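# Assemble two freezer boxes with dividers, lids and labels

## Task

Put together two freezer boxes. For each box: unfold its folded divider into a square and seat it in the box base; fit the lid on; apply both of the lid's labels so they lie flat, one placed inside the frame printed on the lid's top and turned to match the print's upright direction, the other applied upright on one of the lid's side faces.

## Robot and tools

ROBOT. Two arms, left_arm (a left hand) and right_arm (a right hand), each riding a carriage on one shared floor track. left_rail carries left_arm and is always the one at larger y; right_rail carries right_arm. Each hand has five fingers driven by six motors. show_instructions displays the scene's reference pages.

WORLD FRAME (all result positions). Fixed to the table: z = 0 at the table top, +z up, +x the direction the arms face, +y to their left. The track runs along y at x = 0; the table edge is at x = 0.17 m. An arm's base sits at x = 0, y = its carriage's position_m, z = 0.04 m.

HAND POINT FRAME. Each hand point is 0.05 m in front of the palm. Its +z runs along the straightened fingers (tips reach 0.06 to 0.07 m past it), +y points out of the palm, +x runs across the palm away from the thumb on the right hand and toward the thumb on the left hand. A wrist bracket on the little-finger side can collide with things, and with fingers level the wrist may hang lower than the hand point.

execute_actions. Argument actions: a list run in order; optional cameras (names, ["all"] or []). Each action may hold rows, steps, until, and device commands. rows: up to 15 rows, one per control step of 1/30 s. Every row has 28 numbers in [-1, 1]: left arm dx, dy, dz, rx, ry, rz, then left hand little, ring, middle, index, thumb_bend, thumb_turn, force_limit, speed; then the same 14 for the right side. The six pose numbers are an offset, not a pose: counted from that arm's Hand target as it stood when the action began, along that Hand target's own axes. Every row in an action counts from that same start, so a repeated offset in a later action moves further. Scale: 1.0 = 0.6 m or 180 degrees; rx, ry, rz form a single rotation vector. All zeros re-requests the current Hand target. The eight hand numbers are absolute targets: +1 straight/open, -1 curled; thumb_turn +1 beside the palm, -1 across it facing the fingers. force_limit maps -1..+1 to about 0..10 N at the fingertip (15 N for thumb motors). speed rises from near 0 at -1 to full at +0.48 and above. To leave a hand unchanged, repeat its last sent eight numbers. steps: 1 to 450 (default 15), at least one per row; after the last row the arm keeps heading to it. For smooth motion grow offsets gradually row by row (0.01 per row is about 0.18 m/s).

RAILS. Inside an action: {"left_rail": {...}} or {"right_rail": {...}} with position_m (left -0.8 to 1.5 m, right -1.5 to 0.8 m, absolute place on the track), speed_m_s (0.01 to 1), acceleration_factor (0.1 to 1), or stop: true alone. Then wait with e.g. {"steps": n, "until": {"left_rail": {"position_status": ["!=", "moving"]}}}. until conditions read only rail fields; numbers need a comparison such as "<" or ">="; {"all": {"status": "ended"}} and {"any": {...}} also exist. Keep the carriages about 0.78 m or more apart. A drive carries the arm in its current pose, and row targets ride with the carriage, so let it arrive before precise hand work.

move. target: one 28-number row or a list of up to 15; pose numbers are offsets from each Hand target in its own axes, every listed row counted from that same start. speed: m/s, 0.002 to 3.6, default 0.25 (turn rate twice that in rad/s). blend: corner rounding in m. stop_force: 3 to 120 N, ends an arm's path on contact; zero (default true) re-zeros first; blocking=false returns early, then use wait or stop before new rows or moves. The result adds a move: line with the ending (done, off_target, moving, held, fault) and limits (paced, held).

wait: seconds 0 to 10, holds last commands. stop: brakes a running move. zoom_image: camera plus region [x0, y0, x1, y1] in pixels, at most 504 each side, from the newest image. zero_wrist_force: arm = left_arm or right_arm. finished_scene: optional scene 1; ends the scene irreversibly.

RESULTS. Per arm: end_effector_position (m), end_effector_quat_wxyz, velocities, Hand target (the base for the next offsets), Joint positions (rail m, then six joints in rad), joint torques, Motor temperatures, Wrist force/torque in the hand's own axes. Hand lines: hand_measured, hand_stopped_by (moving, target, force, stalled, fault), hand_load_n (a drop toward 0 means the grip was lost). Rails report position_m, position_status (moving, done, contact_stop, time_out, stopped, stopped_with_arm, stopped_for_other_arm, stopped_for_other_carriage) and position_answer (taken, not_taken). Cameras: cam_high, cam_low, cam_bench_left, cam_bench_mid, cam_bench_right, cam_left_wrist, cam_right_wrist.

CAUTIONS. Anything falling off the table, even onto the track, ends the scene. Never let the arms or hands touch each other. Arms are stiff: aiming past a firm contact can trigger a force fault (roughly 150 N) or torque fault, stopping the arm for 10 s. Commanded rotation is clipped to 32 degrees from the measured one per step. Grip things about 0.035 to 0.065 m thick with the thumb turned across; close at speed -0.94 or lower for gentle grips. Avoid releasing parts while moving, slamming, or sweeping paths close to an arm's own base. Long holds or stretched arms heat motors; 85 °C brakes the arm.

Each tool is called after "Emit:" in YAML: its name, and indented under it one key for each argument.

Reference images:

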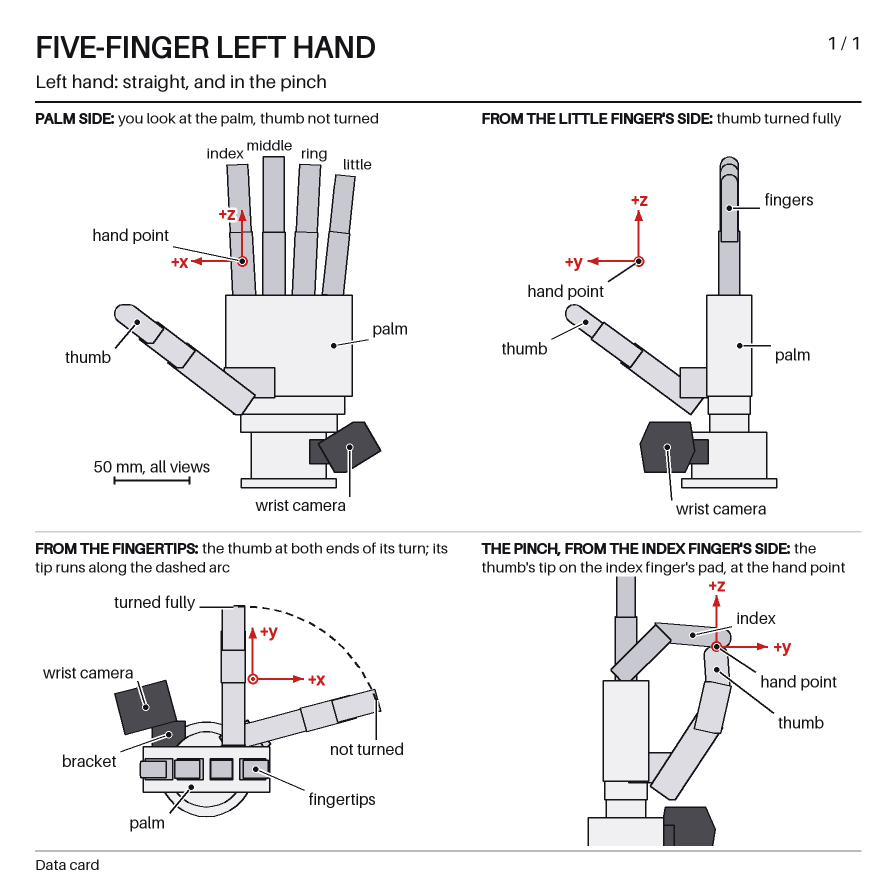

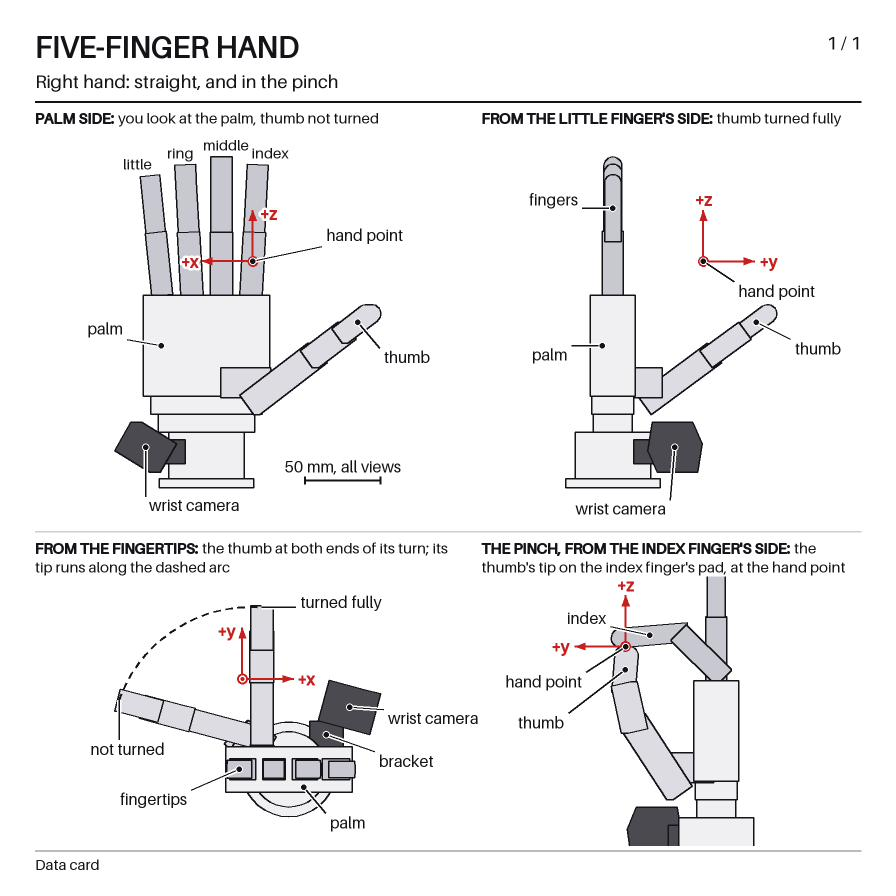

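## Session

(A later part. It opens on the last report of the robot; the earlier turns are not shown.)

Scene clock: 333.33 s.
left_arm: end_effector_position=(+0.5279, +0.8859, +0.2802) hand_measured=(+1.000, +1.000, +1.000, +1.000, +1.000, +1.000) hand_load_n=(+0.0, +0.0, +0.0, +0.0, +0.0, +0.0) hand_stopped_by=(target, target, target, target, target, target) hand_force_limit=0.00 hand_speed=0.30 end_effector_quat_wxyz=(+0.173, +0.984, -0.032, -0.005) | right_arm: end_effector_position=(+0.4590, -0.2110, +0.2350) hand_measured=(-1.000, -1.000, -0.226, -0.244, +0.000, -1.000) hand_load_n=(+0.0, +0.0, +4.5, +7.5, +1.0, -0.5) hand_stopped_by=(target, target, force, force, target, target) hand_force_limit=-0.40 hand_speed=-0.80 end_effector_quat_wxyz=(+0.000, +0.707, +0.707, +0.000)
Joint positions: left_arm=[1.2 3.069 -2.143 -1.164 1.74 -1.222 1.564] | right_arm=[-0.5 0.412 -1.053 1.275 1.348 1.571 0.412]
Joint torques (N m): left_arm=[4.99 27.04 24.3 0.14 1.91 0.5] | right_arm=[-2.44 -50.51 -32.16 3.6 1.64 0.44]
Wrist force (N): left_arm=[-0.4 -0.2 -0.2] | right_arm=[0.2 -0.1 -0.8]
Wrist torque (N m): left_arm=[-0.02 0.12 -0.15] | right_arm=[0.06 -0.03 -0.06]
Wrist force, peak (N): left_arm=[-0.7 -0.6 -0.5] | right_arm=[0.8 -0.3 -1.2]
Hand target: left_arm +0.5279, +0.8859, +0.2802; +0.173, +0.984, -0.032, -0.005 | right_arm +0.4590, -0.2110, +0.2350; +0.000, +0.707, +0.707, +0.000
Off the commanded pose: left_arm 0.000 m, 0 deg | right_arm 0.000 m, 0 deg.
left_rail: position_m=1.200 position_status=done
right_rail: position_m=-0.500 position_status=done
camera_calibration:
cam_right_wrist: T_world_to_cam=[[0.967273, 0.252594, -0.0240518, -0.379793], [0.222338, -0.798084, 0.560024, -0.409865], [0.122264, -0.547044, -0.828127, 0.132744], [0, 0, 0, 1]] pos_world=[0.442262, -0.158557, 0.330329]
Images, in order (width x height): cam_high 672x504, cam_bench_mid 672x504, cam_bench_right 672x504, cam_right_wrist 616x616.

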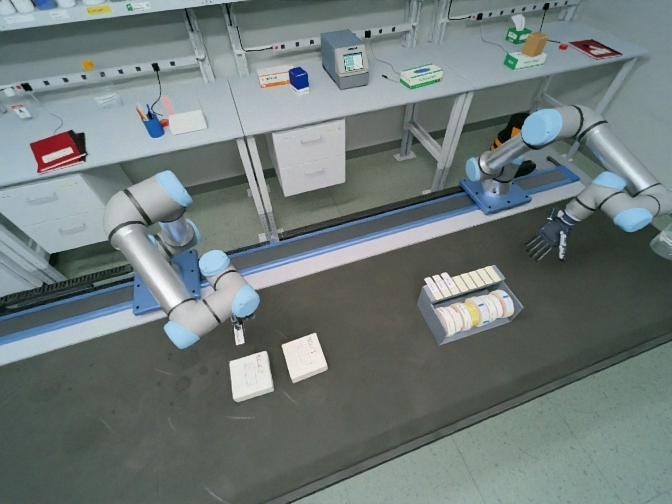

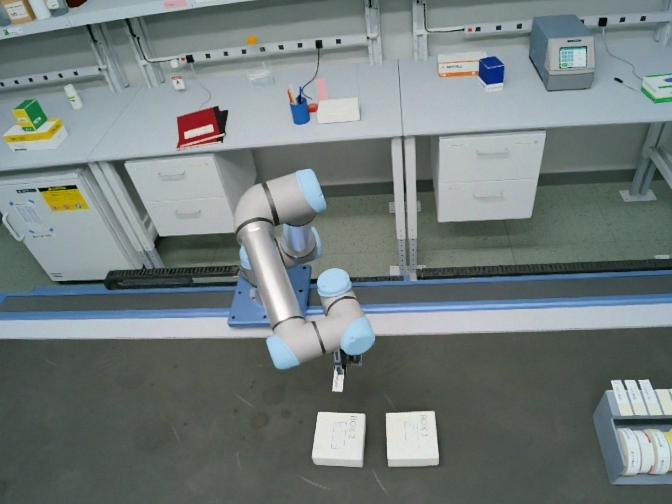

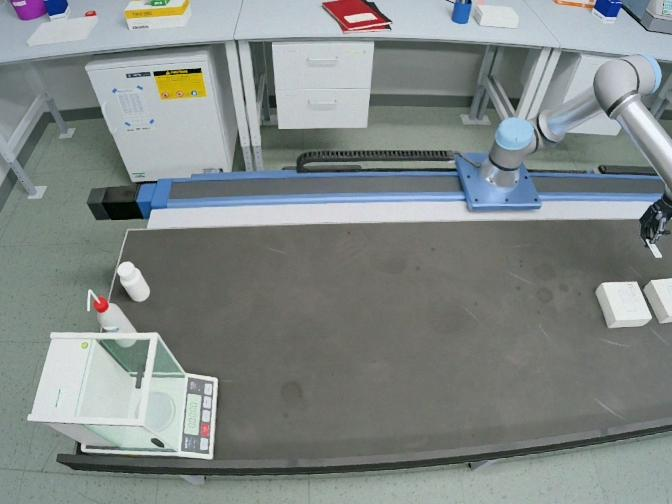

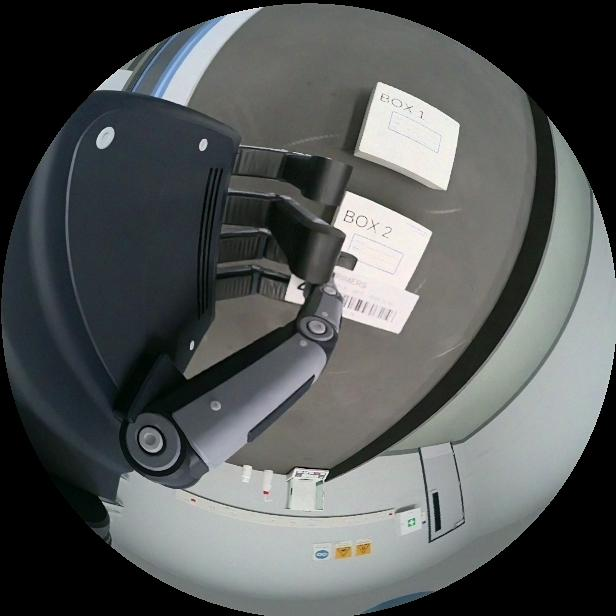

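Emit:
move:
  target: [0,0,0,0,0,0,1,1,1,1,1,1,0,0.3,-0.0275,0.1033,0.2,0,0,0,-1,-1,-0.5,-0.5,0.0,-1,-0.4,-0.8]
  speed: 0.15
  cameras: ["cam_right_wrist", "cam_low", "cam_bench_mid", "cam_high"]

Scene clock: 341.97 s.
left_arm: end_effector_position=(+0.5279, +0.8859, +0.2802) hand_measured=(+1.000, +1.000, +1.000, +1.000, +1.000, +1.000) hand_load_n=(+0.0, +0.0, +0.0, +0.0, +0.0, +0.0) hand_stopped_by=(target, target, target, target, target, target) hand_force_limit=0.00 hand_speed=0.30 end_effector_quat_wxyz=(+0.173, +0.984, -0.032, -0.005) | right_arm: end_effector_position=(+0.5210, -0.2275, +0.1151) hand_measured=(-1.000, -1.000, -0.226, -0.244, +0.000, -1.000) hand_load_n=(+0.0, +0.0, +4.5, +7.5, +1.0, -0.5) hand_stopped_by=(target, target, force, force, target, target) hand_force_limit=-0.40 hand_speed=-0.80 end_effector_quat_wxyz=(+0.000, +0.707, +0.707, +0.000)
Joint positions: left_arm=[1.2 3.069 -2.143 -1.164 1.74 -1.222 1.564] | right_arm=[-0.5 0.338 -0.862 1.281 1.15 1.571 0.338]
Joint torques (N m): left_arm=[5.33 27.13 23.2 0.21 2.35 0.37] | right_arm=[-9.97 -30.68 -36.23 0.62 -1.47 -1.22]
Wrist force (N): left_arm=[-0.4 -0.4 -0.3] | right_arm=[-0.7 -0.2 -0.9]
Wrist torque (N m): left_arm=[-0.04 0.12 -0.15] | right_arm=[0.04 0.10 -0.08]
Wrist force, peak (N): left_arm=[-0.7 -0.6 -0.3] | right_arm=[0.4 -0.7 -2.1]
Hand target: left_arm +0.5279, +0.8859, +0.2802; +0.173, +0.984, -0.032, -0.005 | right_arm +0.5211, -0.2275, +0.1151; +0.000, +0.707, +0.707, +0.000
Off the commanded pose: left_arm 0.000 m, 0 deg | right_arm 0.000 m, 0 deg.
left_rail: position_m=1.200 position_status=done
right_rail: position_m=-0.500 position_status=done
move: done
camera_calibration:
cam_right_wrist: T_world_to_cam=[[0.967273, 0.252594, -0.0240518, -0.438507], [0.222338, -0.798084, 0.560024, -0.369536], [0.122264, -0.547044, -0.828127, 0.0168171], [0, 0, 0, 1]] pos_world=[0.504262, -0.174957, 0.210329]
Images, in order (width x height): cam_high 672x504, cam_low 672x504, cam_bench_mid 672x504, cam_right_wrist 616x616.

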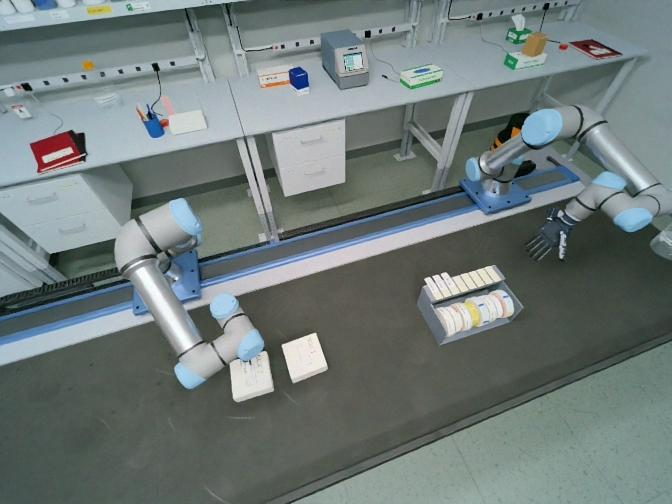

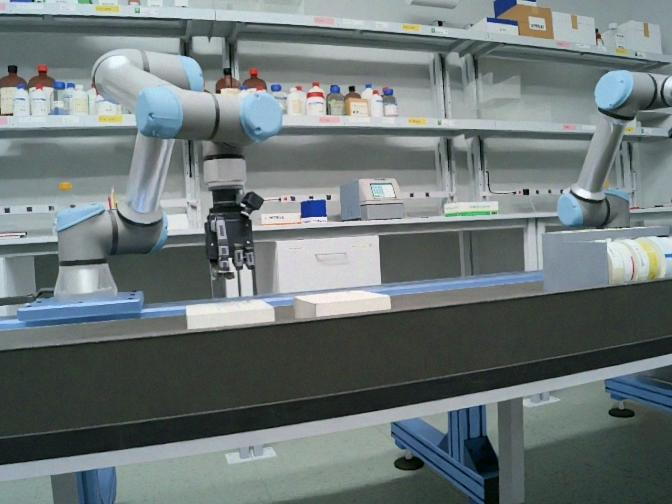

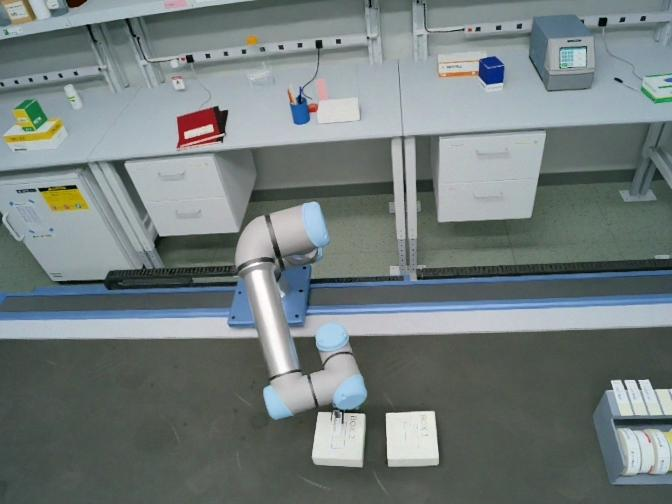

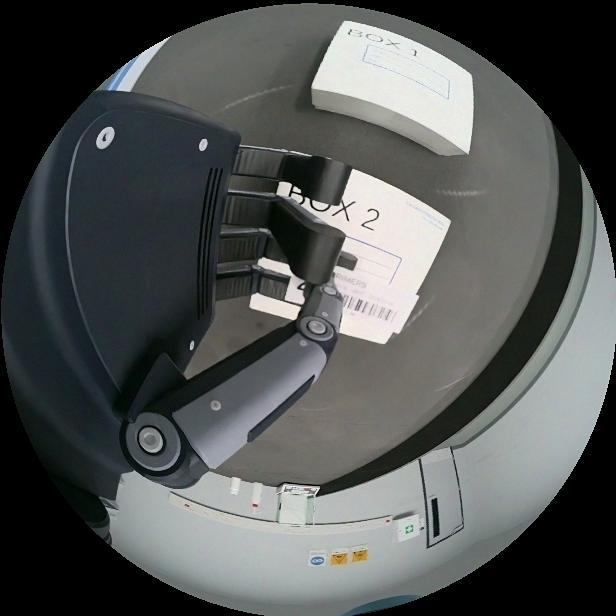

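Emit:
zoom_image:
  camera: "cam_right_wrist"
  region: [240, 150, 460, 350]

Emit:
zoom_image:
  camera: "cam_low"
  region: [180, 200, 300, 340]

Emit:
zoom_image:
  camera: "cam_bench_mid"
  region: [305, 400, 375, 470]

Emit:
zoom_image:
  camera: "cam_high"
  region: [224, 342, 284, 402]

Scaled by 2.291 from the camera's 616x616 image, which has a finer 880x880 frame.

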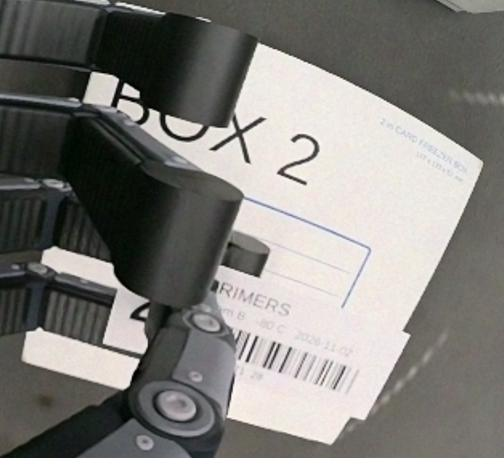

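Scaled by 3.600 from the camera's 672x504 image, which has a finer 960x720 frame.

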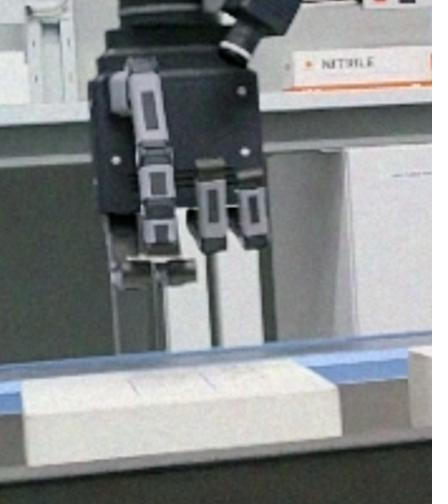

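Scaled by 7.200 from the camera's 672x504 image, which has a finer 960x720 frame.

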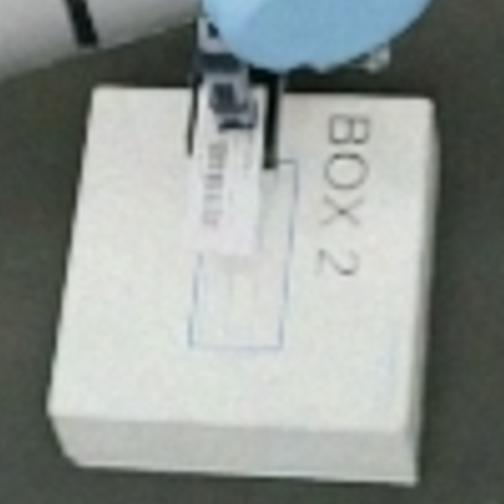

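Scaled by 8.400 from the camera's 672x504 image, which has a finer 960x720 frame.

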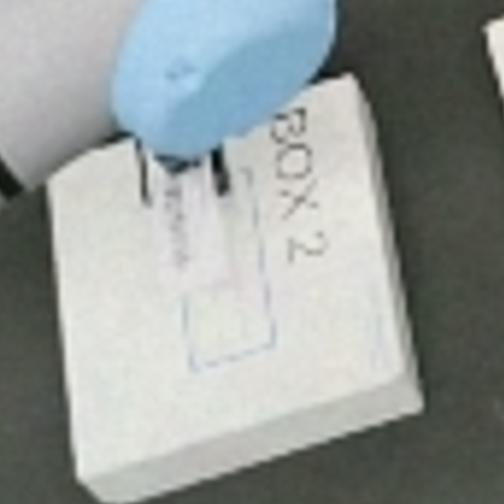

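Emit:
zoom_image:
  camera: "cam_right_wrist"
  region: [280, 240, 430, 350]

Emit:
zoom_image:
  camera: "cam_bench_mid"
  region: [325, 405, 353, 440]

Emit:
zoom_image:
  camera: "cam_low"
  region: [200, 240, 245, 290]

Emit:
zoom_image:
  camera: "cam_high"
  region: [235, 355, 265, 390]

Scaled by 3.360 from the camera's 616x616 image, which has a finer 880x880 frame.

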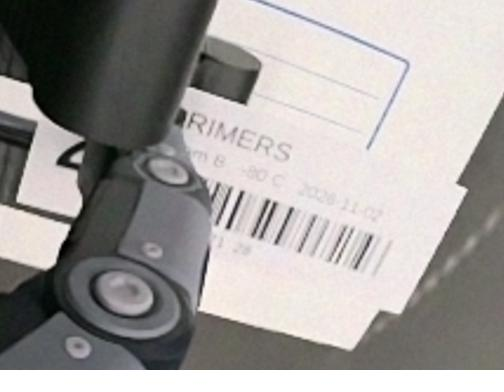

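Scaled by 14.400 from the camera's 672x504 image, which has a finer 960x720 frame.

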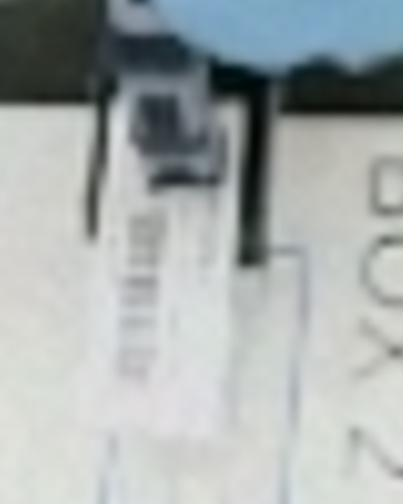

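Scaled by 10.080 from the camera's 672x504 image, which has a finer 960x720 frame.

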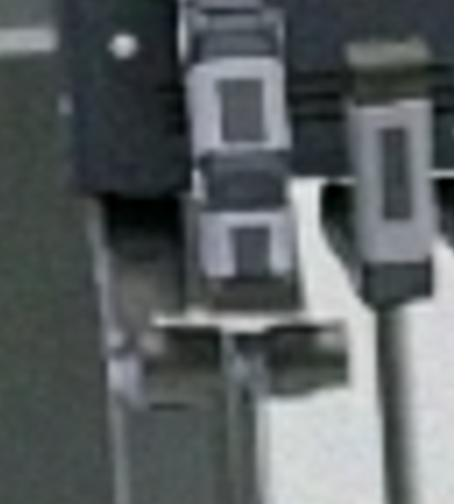

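Scaled by 14.400 from the camera's 672x504 image, which has a finer 960x720 frame.

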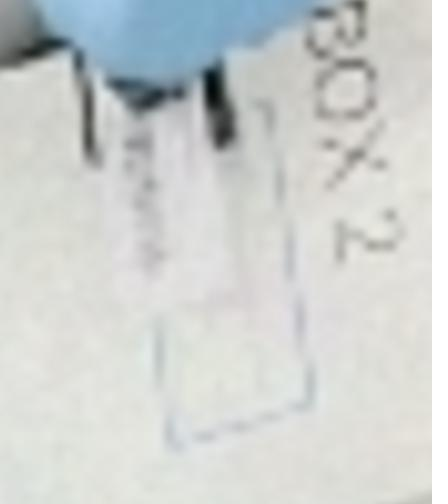

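Emit:
move:
  target: [0,0,0,0,0,0,1,1,1,1,1,1,0,0.3,-0.005,0.0117,0.0602,0.0778,0,0,-1,-1,-0.5,-0.5,0.0,-1,-0.4,-0.8]
  speed: 0.1
  cameras: ["cam_right_wrist", "cam_low", "cam_bench_mid", "cam_high"]

Emit:
zoom_image:
  camera: "cam_right_wrist"
  region: [260, 200, 440, 360]

Emit:
zoom_image:
  camera: "cam_low"
  region: [190, 250, 290, 340]

Emit:
zoom_image:
  camera: "cam_bench_mid"
  region: [315, 405, 365, 465]

Emit:
zoom_image:
  camera: "cam_high"
  region: [224, 342, 284, 402]

Scene clock: 348.33 s.
left_arm: end_effector_position=(+0.5279, +0.8859, +0.2802) hand_measured=(+1.000, +1.000, +1.000, +1.000, +1.000, +1.000) hand_load_n=(+0.0, +0.0, +0.0, +0.0, +0.0, +0.0) hand_stopped_by=(target, target, target, target, target, target) hand_force_limit=0.00 hand_speed=0.30 end_effector_quat_wxyz=(+0.173, +0.984, -0.032, -0.005) | right_arm: end_effector_position=(+0.5281, -0.2304, +0.0790) hand_measured=(-1.000, -1.000, -0.226, -0.244, +0.000, -1.000) hand_load_n=(+0.0, +0.0, +5.0, +7.5, +1.0, -0.5) hand_stopped_by=(target, target, force, force, target, target) hand_force_limit=-0.40 hand_speed=-0.80 end_effector_quat_wxyz=(-0.086, +0.702, +0.702, -0.086)
Joint positions: left_arm=[1.2 3.069 -2.143 -1.164 1.74 -1.222 1.564] | right_arm=[-0.5 0.295 -0.677 1.084 1.397 1.5 0.286]
Joint torques (N m): left_arm=[5.97 27.92 25.09 0.02 1.89 0.11] | right_arm=[-10.6 -33.68 -35.61 5.14 -2.25 -1.27]
Wrist force (N): left_arm=[-0.4 -0.4 -0.5] | right_arm=[-0.4 -1.1 -0.8]
Wrist torque (N m): left_arm=[-0.03 0.11 -0.15] | right_arm=[-0.06 0.12 -0.05]
Wrist force, peak (N): left_arm=[-0.6 -0.5 -0.6] | right_arm=[-0.6 -1.1 -1.2]
Hand target: left_arm +0.5279, +0.8859, +0.2802; +0.173, +0.984, -0.032, -0.005 | right_arm +0.5281, -0.2304, +0.0789; -0.086, +0.702, +0.702, -0.086
Off the commanded pose: left_arm 0.000 m, 0 deg | right_arm 0.000 m, 0 deg.
left_rail: position_m=1.200 position_status=done
right_rail: position_m=-0.500 position_status=done
move: done
camera_calibration:
cam_right_wrist: T_world_to_cam=[[0.9327, 0.252665, -0.257356, -0.408776], [0.351287, -0.79803, 0.489639, -0.415811], [-0.0816631, -0.547091, -0.83308, 0.0924691], [0, 0, 0, 1]] pos_world=[0.534885, -0.177957, 0.17543]
Images, in order (width x height): cam_high 672x504, cam_low 672x504, cam_bench_mid 672x504, cam_right_wrist 616x616.

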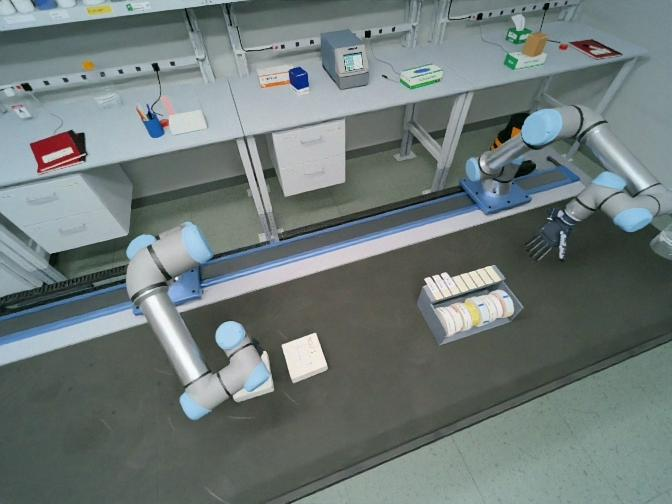

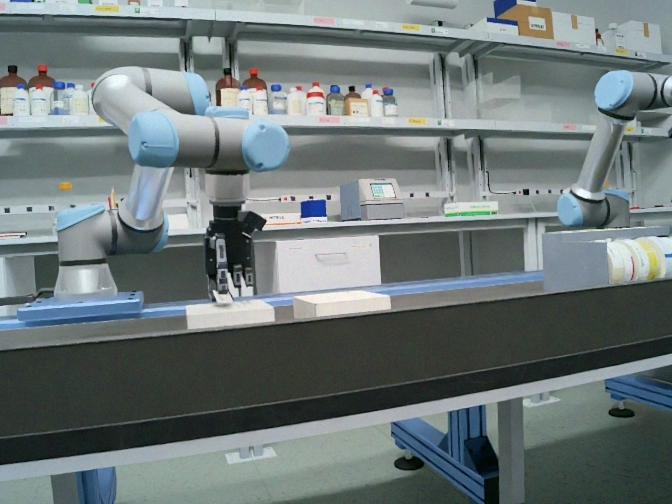

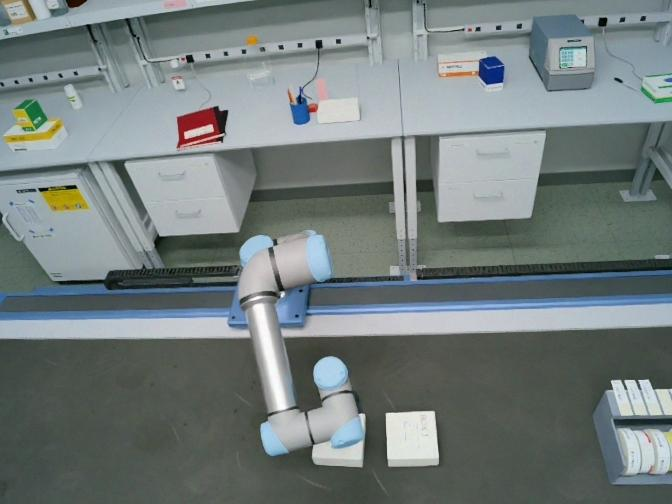

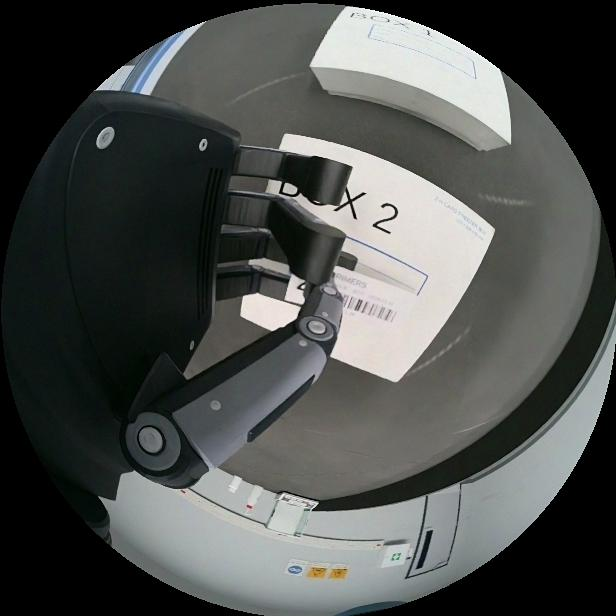

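Scaled by 2.800 from the camera's 616x616 image, which has a finer 880x880 frame.

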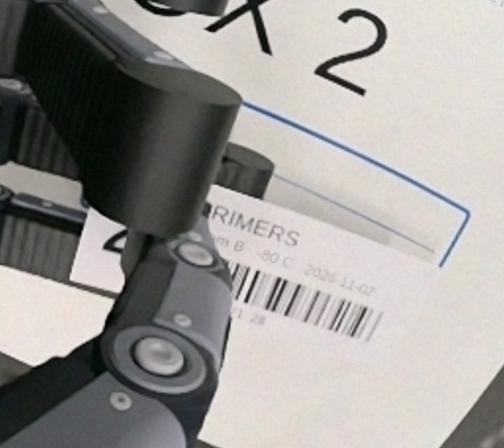

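Scaled by 5.040 from the camera's 672x504 image, which has a finer 960x720 frame.

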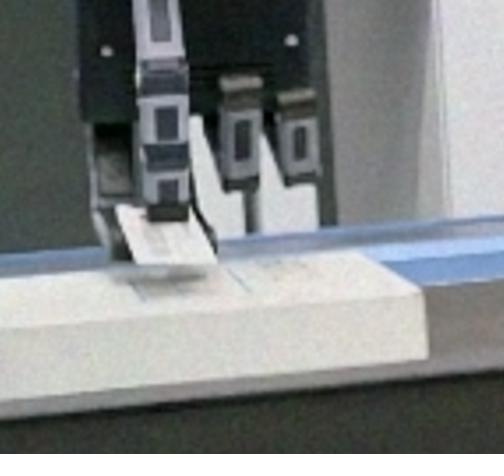

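Scaled by 8.400 from the camera's 672x504 image, which has a finer 960x720 frame.

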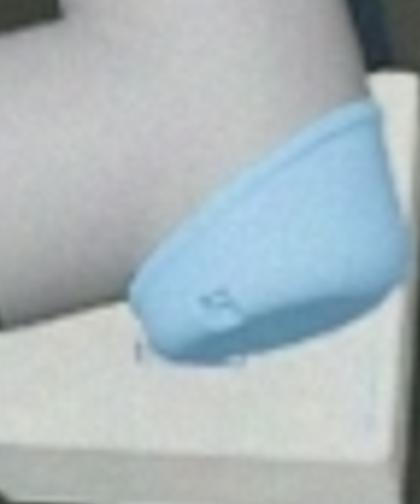

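Scaled by 8.400 from the camera's 672x504 image, which has a finer 960x720 frame.

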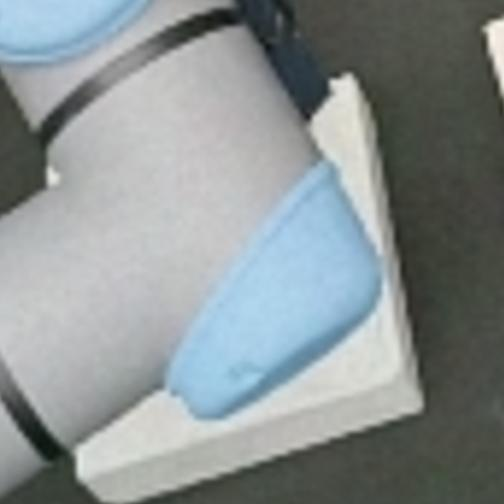

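Emit:
zoom_image:
  camera: "cam_low"
  region: [205, 280, 250, 325]

Emit:
zoom_image:
  camera: "cam_right_wrist"
  region: [330, 230, 450, 350]

Scaled by 11.200 from the camera's 672x504 image, which has a finer 960x720 frame.

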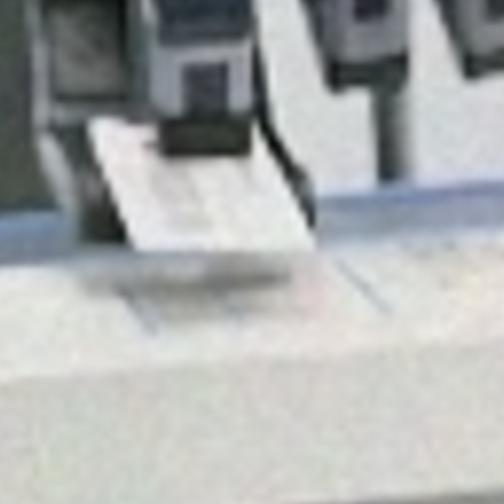

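Scaled by 4.200 from the camera's 616x616 image, which has a finer 880x880 frame.

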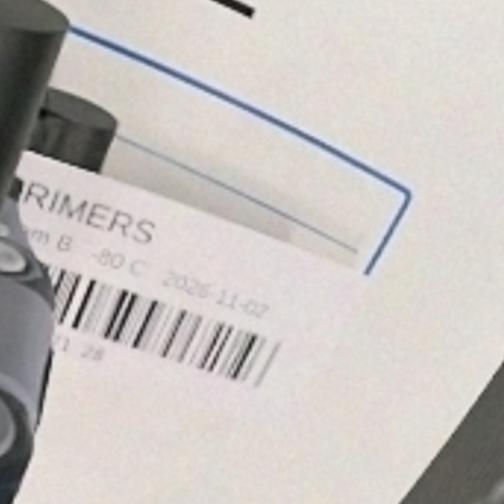

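Emit:
move:
  target: [0,0,0,0,0,0,1,1,1,1,1,1,0,0.3,0.01033,0.002,0.0081,0,0,0,-1,-1,-0.5,-0.5,0.0,-1,-0.4,-0.8]
  speed: 0.05
  cameras: ["cam_right_wrist", "cam_low"]

Emit:
zoom_image:
  camera: "cam_low"
  region: [205, 280, 250, 325]

Emit:
zoom_image:
  camera: "cam_right_wrist"
  region: [330, 230, 450, 350]

Scene clock: 351.97 s.
left_arm: end_effector_position=(+0.5279, +0.8859, +0.2802) hand_measured=(+1.000, +1.000, +1.000, +1.000, +1.000, +1.000) hand_load_n=(+0.0, +0.0, +0.0, +0.0, +0.0, +0.0) hand_stopped_by=(target, target, target, target, target, target) hand_force_limit=0.00 hand_speed=0.30 end_effector_quat_wxyz=(+0.173, +0.984, -0.032, -0.005) | right_arm: end_effector_position=(+0.5281, -0.2243, +0.0740) hand_measured=(-1.000, -1.000, -0.226, -0.244, +0.000, -1.000) hand_load_n=(+0.5, +0.0, +4.5, +7.5, +1.5, -0.5) hand_stopped_by=(target, target, force, force, target, target) hand_force_limit=-0.40 hand_speed=-0.80 end_effector_quat_wxyz=(-0.086, +0.702, +0.702, -0.086)
Joint positions: left_arm=[1.2 3.069 -2.143 -1.164 1.74 -1.222 1.564] | right_arm=[-0.5 0.305 -0.664 1.073 1.394 1.498 0.296]
Joint torques (N m): left_arm=[5.02 27.82 24.88 -0.1 1.87 -0.01] | right_arm=[10.03 -33.9 -36.13 1.08 -2.27 0.56]
Wrist force (N): left_arm=[-0.6 -0.3 -0.5] | right_arm=[-0.4 -1.0 -1.1]
Wrist torque (N m): left_arm=[-0.02 0.14 -0.16] | right_arm=[-0.02 0.11 -0.04]
Wrist force, peak (N): left_arm=[-0.8 -0.4 -0.5] | right_arm=[-0.6 -1.3 -1.1]
Hand target: left_arm +0.5279, +0.8859, +0.2802; +0.173, +0.984, -0.032, -0.005 | right_arm +0.5281, -0.2242, +0.0739; -0.086, +0.702, +0.702, -0.086
Off the commanded pose: left_arm 0.000 m, 0 deg | right_arm 0.000 m, 0 deg.
left_rail: position_m=1.200 position_status=done
right_rail: position_m=-0.500 position_status=done
move: done
camera_calibration:
cam_right_wrist: T_world_to_cam=[[0.932659, 0.252689, -0.257479, -0.411557], [0.351371, -0.798025, 0.489586, -0.40853], [-0.0817618, -0.547087, -0.833073, 0.0916935], [0, 0, 0, 1]] pos_world=[0.534885, -0.171857, 0.17043]
Images, in order (width x height): cam_low 672x504, cam_right_wrist 616x616.

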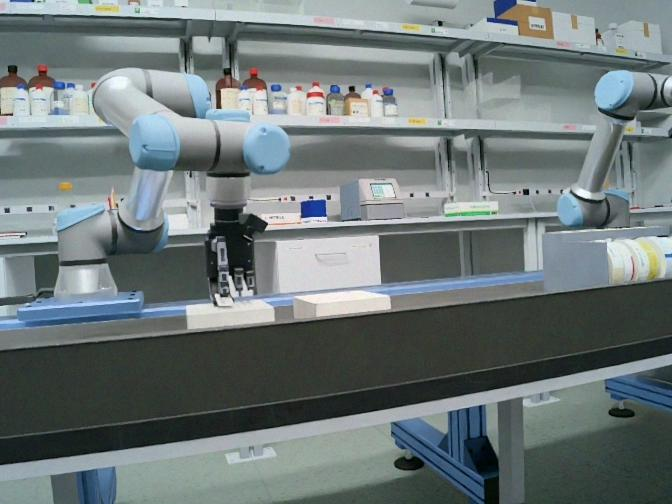

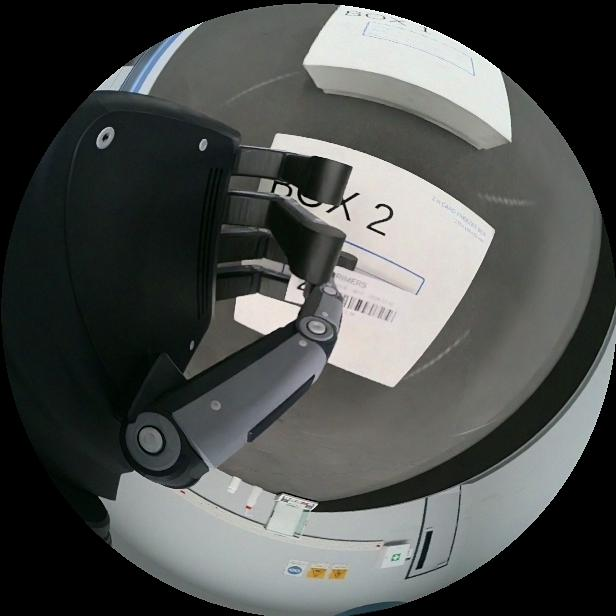

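Scaled by 11.200 from the camera's 672x504 image, which has a finer 960x720 frame.

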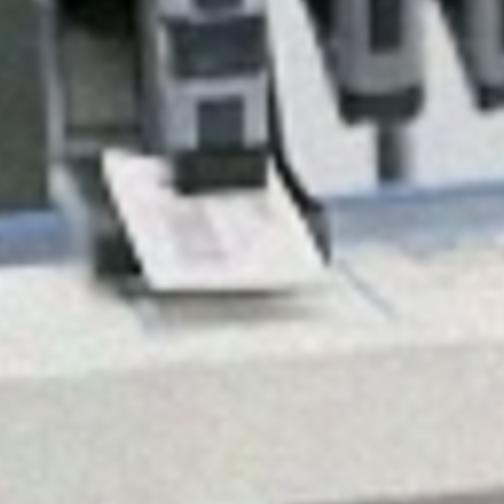

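Scaled by 4.200 from the camera's 616x616 image, which has a finer 880x880 frame.

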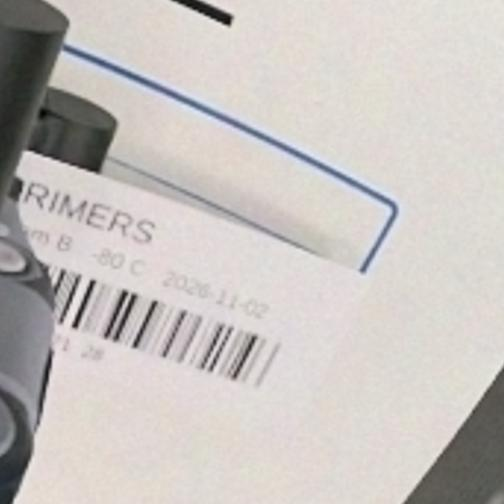

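Emit:
zoom_image:
  camera: "cam_low"
  region: [212, 292, 244, 314]

Scaled by 15.750 from the camera's 672x504 image, which has a finer 960x720 frame.

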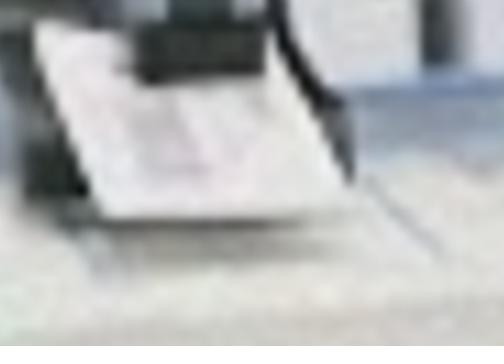

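Emit:
execute_actions:
  actions:
    - {"right_rail": {"position_m": -0.4955, "acceleration_factor": 0.2, "speed_m_s": 0.05}, "steps": 60, "until": {"right_rail": {"position_status": ["!=", "moving"]}}}

Emit:
move:
  target: [0,0,0,0,0,0,1,1,1,1,1,1,0,0.3,0,-0.002,0.0056,0,0,0,-1,-1,-0.5,-0.5,0.0,-1,-0.4,-0.8]
  speed: 0.04
  cameras: ["cam_right_wrist", "cam_low"]

Emit:
zoom_image:
  camera: "cam_low"
  region: [210, 288, 246, 318]

Emit:
zoom_image:
  camera: "cam_right_wrist"
  region: [330, 230, 450, 350]

Scene clock: 355.40 s.
left_arm: end_effector_position=(+0.5279, +0.8859, +0.2802) hand_measured=(+1.000, +1.000, +1.000, +1.000, +1.000, +1.000) hand_load_n=(+0.0, +0.0, +0.0, +0.0, +0.0, +0.0) hand_stopped_by=(target, target, target, target, target, target) hand_force_limit=0.00 hand_speed=0.30 end_effector_quat_wxyz=(+0.173, +0.984, -0.032, -0.005) | right_arm: end_effector_position=(+0.5281, -0.2197, +0.0739) hand_measured=(-1.000, -1.000, -0.226, -0.244, +0.000, -1.000) hand_load_n=(+0.0, +0.0, +4.5, +7.5, +1.0, -0.5) hand_stopped_by=(target, target, force, force, target, target) hand_force_limit=-0.40 hand_speed=-0.80 end_effector_quat_wxyz=(-0.086, +0.702, +0.702, -0.086)
Joint positions: left_arm=[1.2 3.069 -2.143 -1.164 1.74 -1.222 1.564] | right_arm=[-0.496 0.305 -0.664 1.073 1.394 1.498 0.296]
Joint torques (N m): left_arm=[4.78 27.41 25.31 0.04 2.02 -0.13] | right_arm=[8.65 -33.49 -35.38 1.15 -1.99 0.73]
Wrist force (N): left_arm=[-0.5 -0.3 -0.1] | right_arm=[-0.3 -1.2 -0.7]
Wrist torque (N m): left_arm=[-0.04 0.13 -0.16] | right_arm=[-0.09 0.10 -0.04]
Wrist force, peak (N): left_arm=[-0.6 -0.6 -0.6] | right_arm=[-0.6 -1.3 -1.1]
Hand target: left_arm +0.5279, +0.8859, +0.2802; +0.173, +0.984, -0.032, -0.005 | right_arm +0.5281, -0.2197, +0.0739; -0.086, +0.702, +0.702, -0.086
Off the commanded pose: left_arm 0.000 m, 0 deg | right_arm 0.000 m, 0 deg.
left_rail: position_m=1.200 position_status=done
right_rail: position_m=-0.496 position_m_goal=-0.495 speed_m_s=0.05 position_status=done

Scene clock: 356.13 s.
left_arm: end_effector_position=(+0.5279, +0.8859, +0.2802) hand_measured=(+1.000, +1.000, +1.000, +1.000, +1.000, +1.000) hand_load_n=(+0.0, +0.0, +0.0, +0.0, -0.5, +0.0) hand_stopped_by=(target, target, target, target, target, target) hand_force_limit=0.00 hand_speed=0.30 end_effector_quat_wxyz=(+0.173, +0.984, -0.032, -0.005) | right_arm: end_effector_position=(+0.5262, -0.2197, +0.0710) hand_measured=(-1.000, -1.000, -0.226, -0.244, +0.000, -1.000) hand_load_n=(+0.0, +0.0, -3.0, +6.0, +2.0, -0.5) hand_stopped_by=(target, target, force, force, target, target) hand_force_limit=-0.40 hand_speed=-0.80 end_effector_quat_wxyz=(-0.086, +0.702, +0.702, -0.086)
Joint positions: left_arm=[1.2 3.069 -2.143 -1.164 1.74 -1.222 1.564] | right_arm=[-0.495 0.306 -0.665 1.083 1.385 1.498 0.297]
Joint torques (N m): left_arm=[4.55 26.88 24.68 -0.16 1.8 0.14] | right_arm=[10.6 -57.67 7.36 1.32 -2.37 0.7]
Wrist force (N): left_arm=[-0.5 -0.6 -0.5] | right_arm=[2.2 1.6 -21.5]
Wrist torque (N m): left_arm=[-0.06 0.13 -0.15] | right_arm=[-0.22 0.61 -0.02]
Wrist force, peak (N): left_arm=[-0.5 -0.6 -0.5] | right_arm=[2.0 1.8 -21.5]
Hand target: left_arm +0.5279, +0.8859, +0.2802; +0.173, +0.984, -0.032, -0.005 | right_arm +0.5261, -0.2197, +0.0710; -0.086, +0.702, +0.702, -0.086
Off the commanded pose: left_arm 0.000 m, 0 deg | right_arm 0.000 m, 0 deg.
left_rail: position_m=1.200 position_status=done
right_rail: position_m=-0.495 speed_m_s=0.05 position_status=done
move: done
camera_calibration:
cam_right_wrist: T_world_to_cam=[[0.932702, 0.252679, -0.257334, -0.411743], [0.351283, -0.798056, 0.489598, -0.402732], [-0.0816563, -0.547046, -0.83311, 0.0915954], [0, 0, 0, 1]] pos_world=[0.532985, -0.167257, 0.16753]
Images, in order (width x height): cam_low 672x504, cam_right_wrist 616x616.

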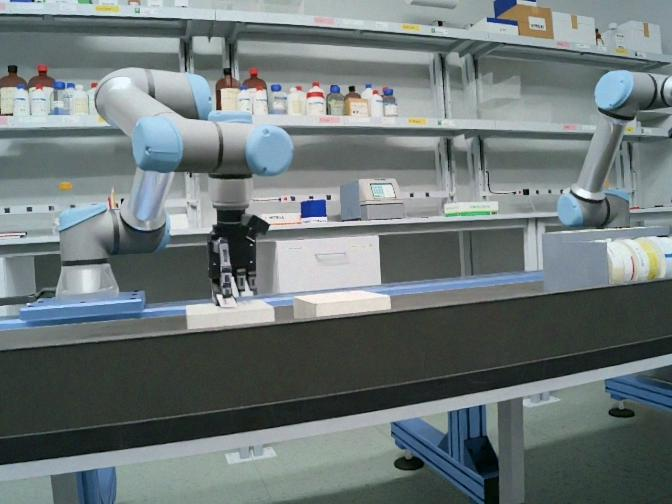

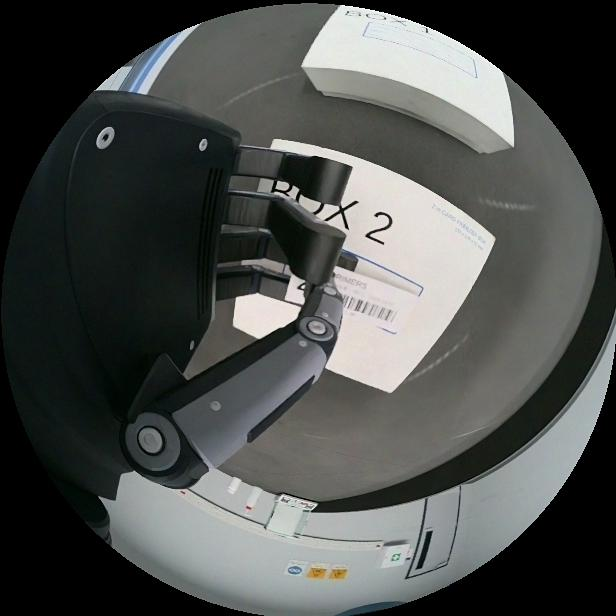

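Scaled by 14.000 from the camera's 672x504 image, which has a finer 960x720 frame.

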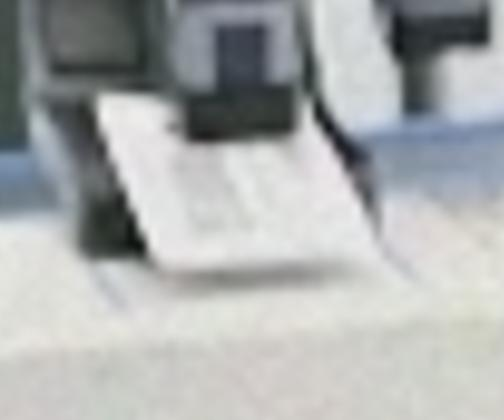

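Scaled by 4.200 from the camera's 616x616 image, which has a finer 880x880 frame.

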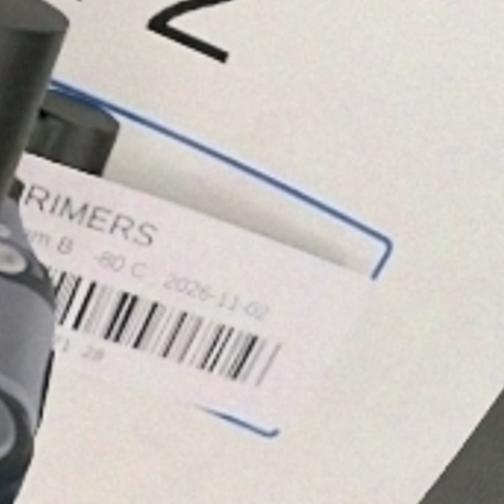

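Emit:
move:
  target: [0,0,0,0,0,0,1,1,1,1,1,1,0,0.3,0,-0.0024,-0.0097,0.0389,0,0,-1,-1,-0.5,-0.5,0.0,-1,-0.4,-0.8]
  speed: 0.06
  cameras: ["cam_right_wrist", "cam_low"]

Emit:
zoom_image:
  camera: "cam_low"
  region: [210, 288, 246, 318]

Emit:
zoom_image:
  camera: "cam_right_wrist"
  region: [330, 230, 450, 350]

Scene clock: 358.73 s.
left_arm: end_effector_position=(+0.5279, +0.8859, +0.2802) hand_measured=(+1.000, +1.000, +1.000, +1.000, +1.000, +1.000) hand_load_n=(+0.0, +0.0, +0.0, +0.0, +0.0, +0.0) hand_stopped_by=(target, target, target, target, target, target) hand_force_limit=0.00 hand_speed=0.30 end_effector_quat_wxyz=(+0.173, +0.984, -0.032, -0.005) | right_arm: end_effector_position=(+0.5261, -0.2197, +0.0770) hand_measured=(-1.000, -1.000, -0.226, -0.244, +0.000, -1.000) hand_load_n=(+0.0, +0.0, +4.5, +7.5, +1.0, -0.5) hand_stopped_by=(target, target, force, force, target, target) hand_force_limit=-0.40 hand_speed=-0.80 end_effector_quat_wxyz=(-0.129, +0.695, +0.695, -0.128)
Joint positions: left_arm=[1.2 3.069 -2.143 -1.164 1.74 -1.222 1.564] | right_arm=[-0.495 0.291 -0.595 0.967 1.55 1.468 0.272]
Joint torques (N m): left_arm=[5.33 26.12 24.73 -0.05 1.78 -0.14] | right_arm=[-9.57 -35.44 -34.67 5.52 -2.1 -1.51]
Wrist force (N): left_arm=[-0.6 -0.4 -0.3] | right_arm=[-0.5 -1.0 -0.7]
Wrist torque (N m): left_arm=[-0.05 0.15 -0.16] | right_arm=[-0.04 0.17 -0.06]
Wrist force, peak (N): left_arm=[-0.6 -0.6 -0.4] | right_arm=[2.2 2.1 -22.8]
Hand target: left_arm +0.5279, +0.8859, +0.2802; +0.173, +0.984, -0.032, -0.005 | right_arm +0.5261, -0.2197, +0.0770; -0.129, +0.695, +0.695, -0.128
Off the commanded pose: left_arm 0.000 m, 0 deg | right_arm 0.000 m, 0 deg.
left_rail: position_m=1.200 position_status=done
right_rail: position_m=-0.495 speed_m_s=0.05 position_status=done
move: done
camera_calibration:
cam_right_wrist: T_world_to_cam=[[0.894357, 0.252756, -0.369107, -0.381367], [0.408433, -0.797958, 0.443221, -0.432095], [-0.182505, -0.547154, -0.816893, 0.148302], [0, 0, 0, 1]] pos_world=[0.544626, -0.167257, 0.171895]
Images, in order (width x height): cam_low 672x504, cam_right_wrist 616x616.

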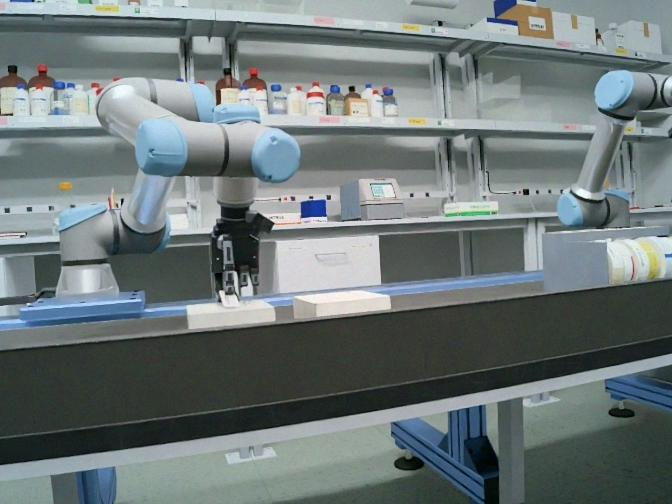

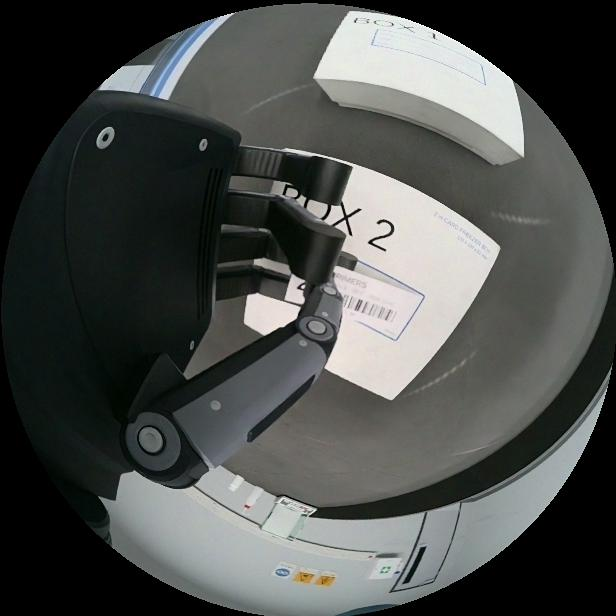

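Scaled by 14.000 from the camera's 672x504 image, which has a finer 960x720 frame.

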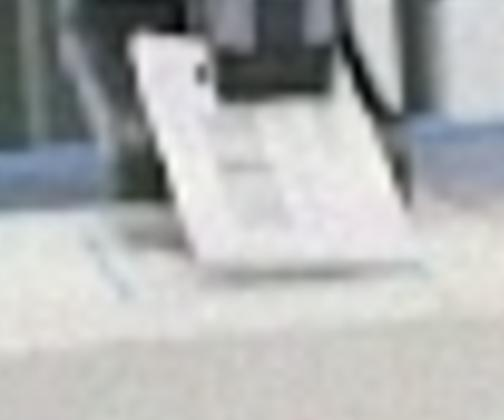

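Scaled by 4.200 from the camera's 616x616 image, which has a finer 880x880 frame.

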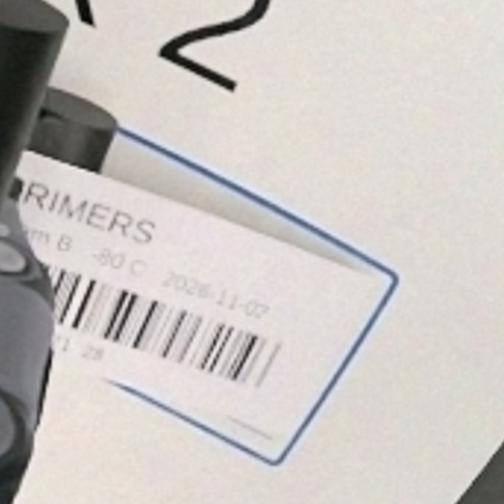

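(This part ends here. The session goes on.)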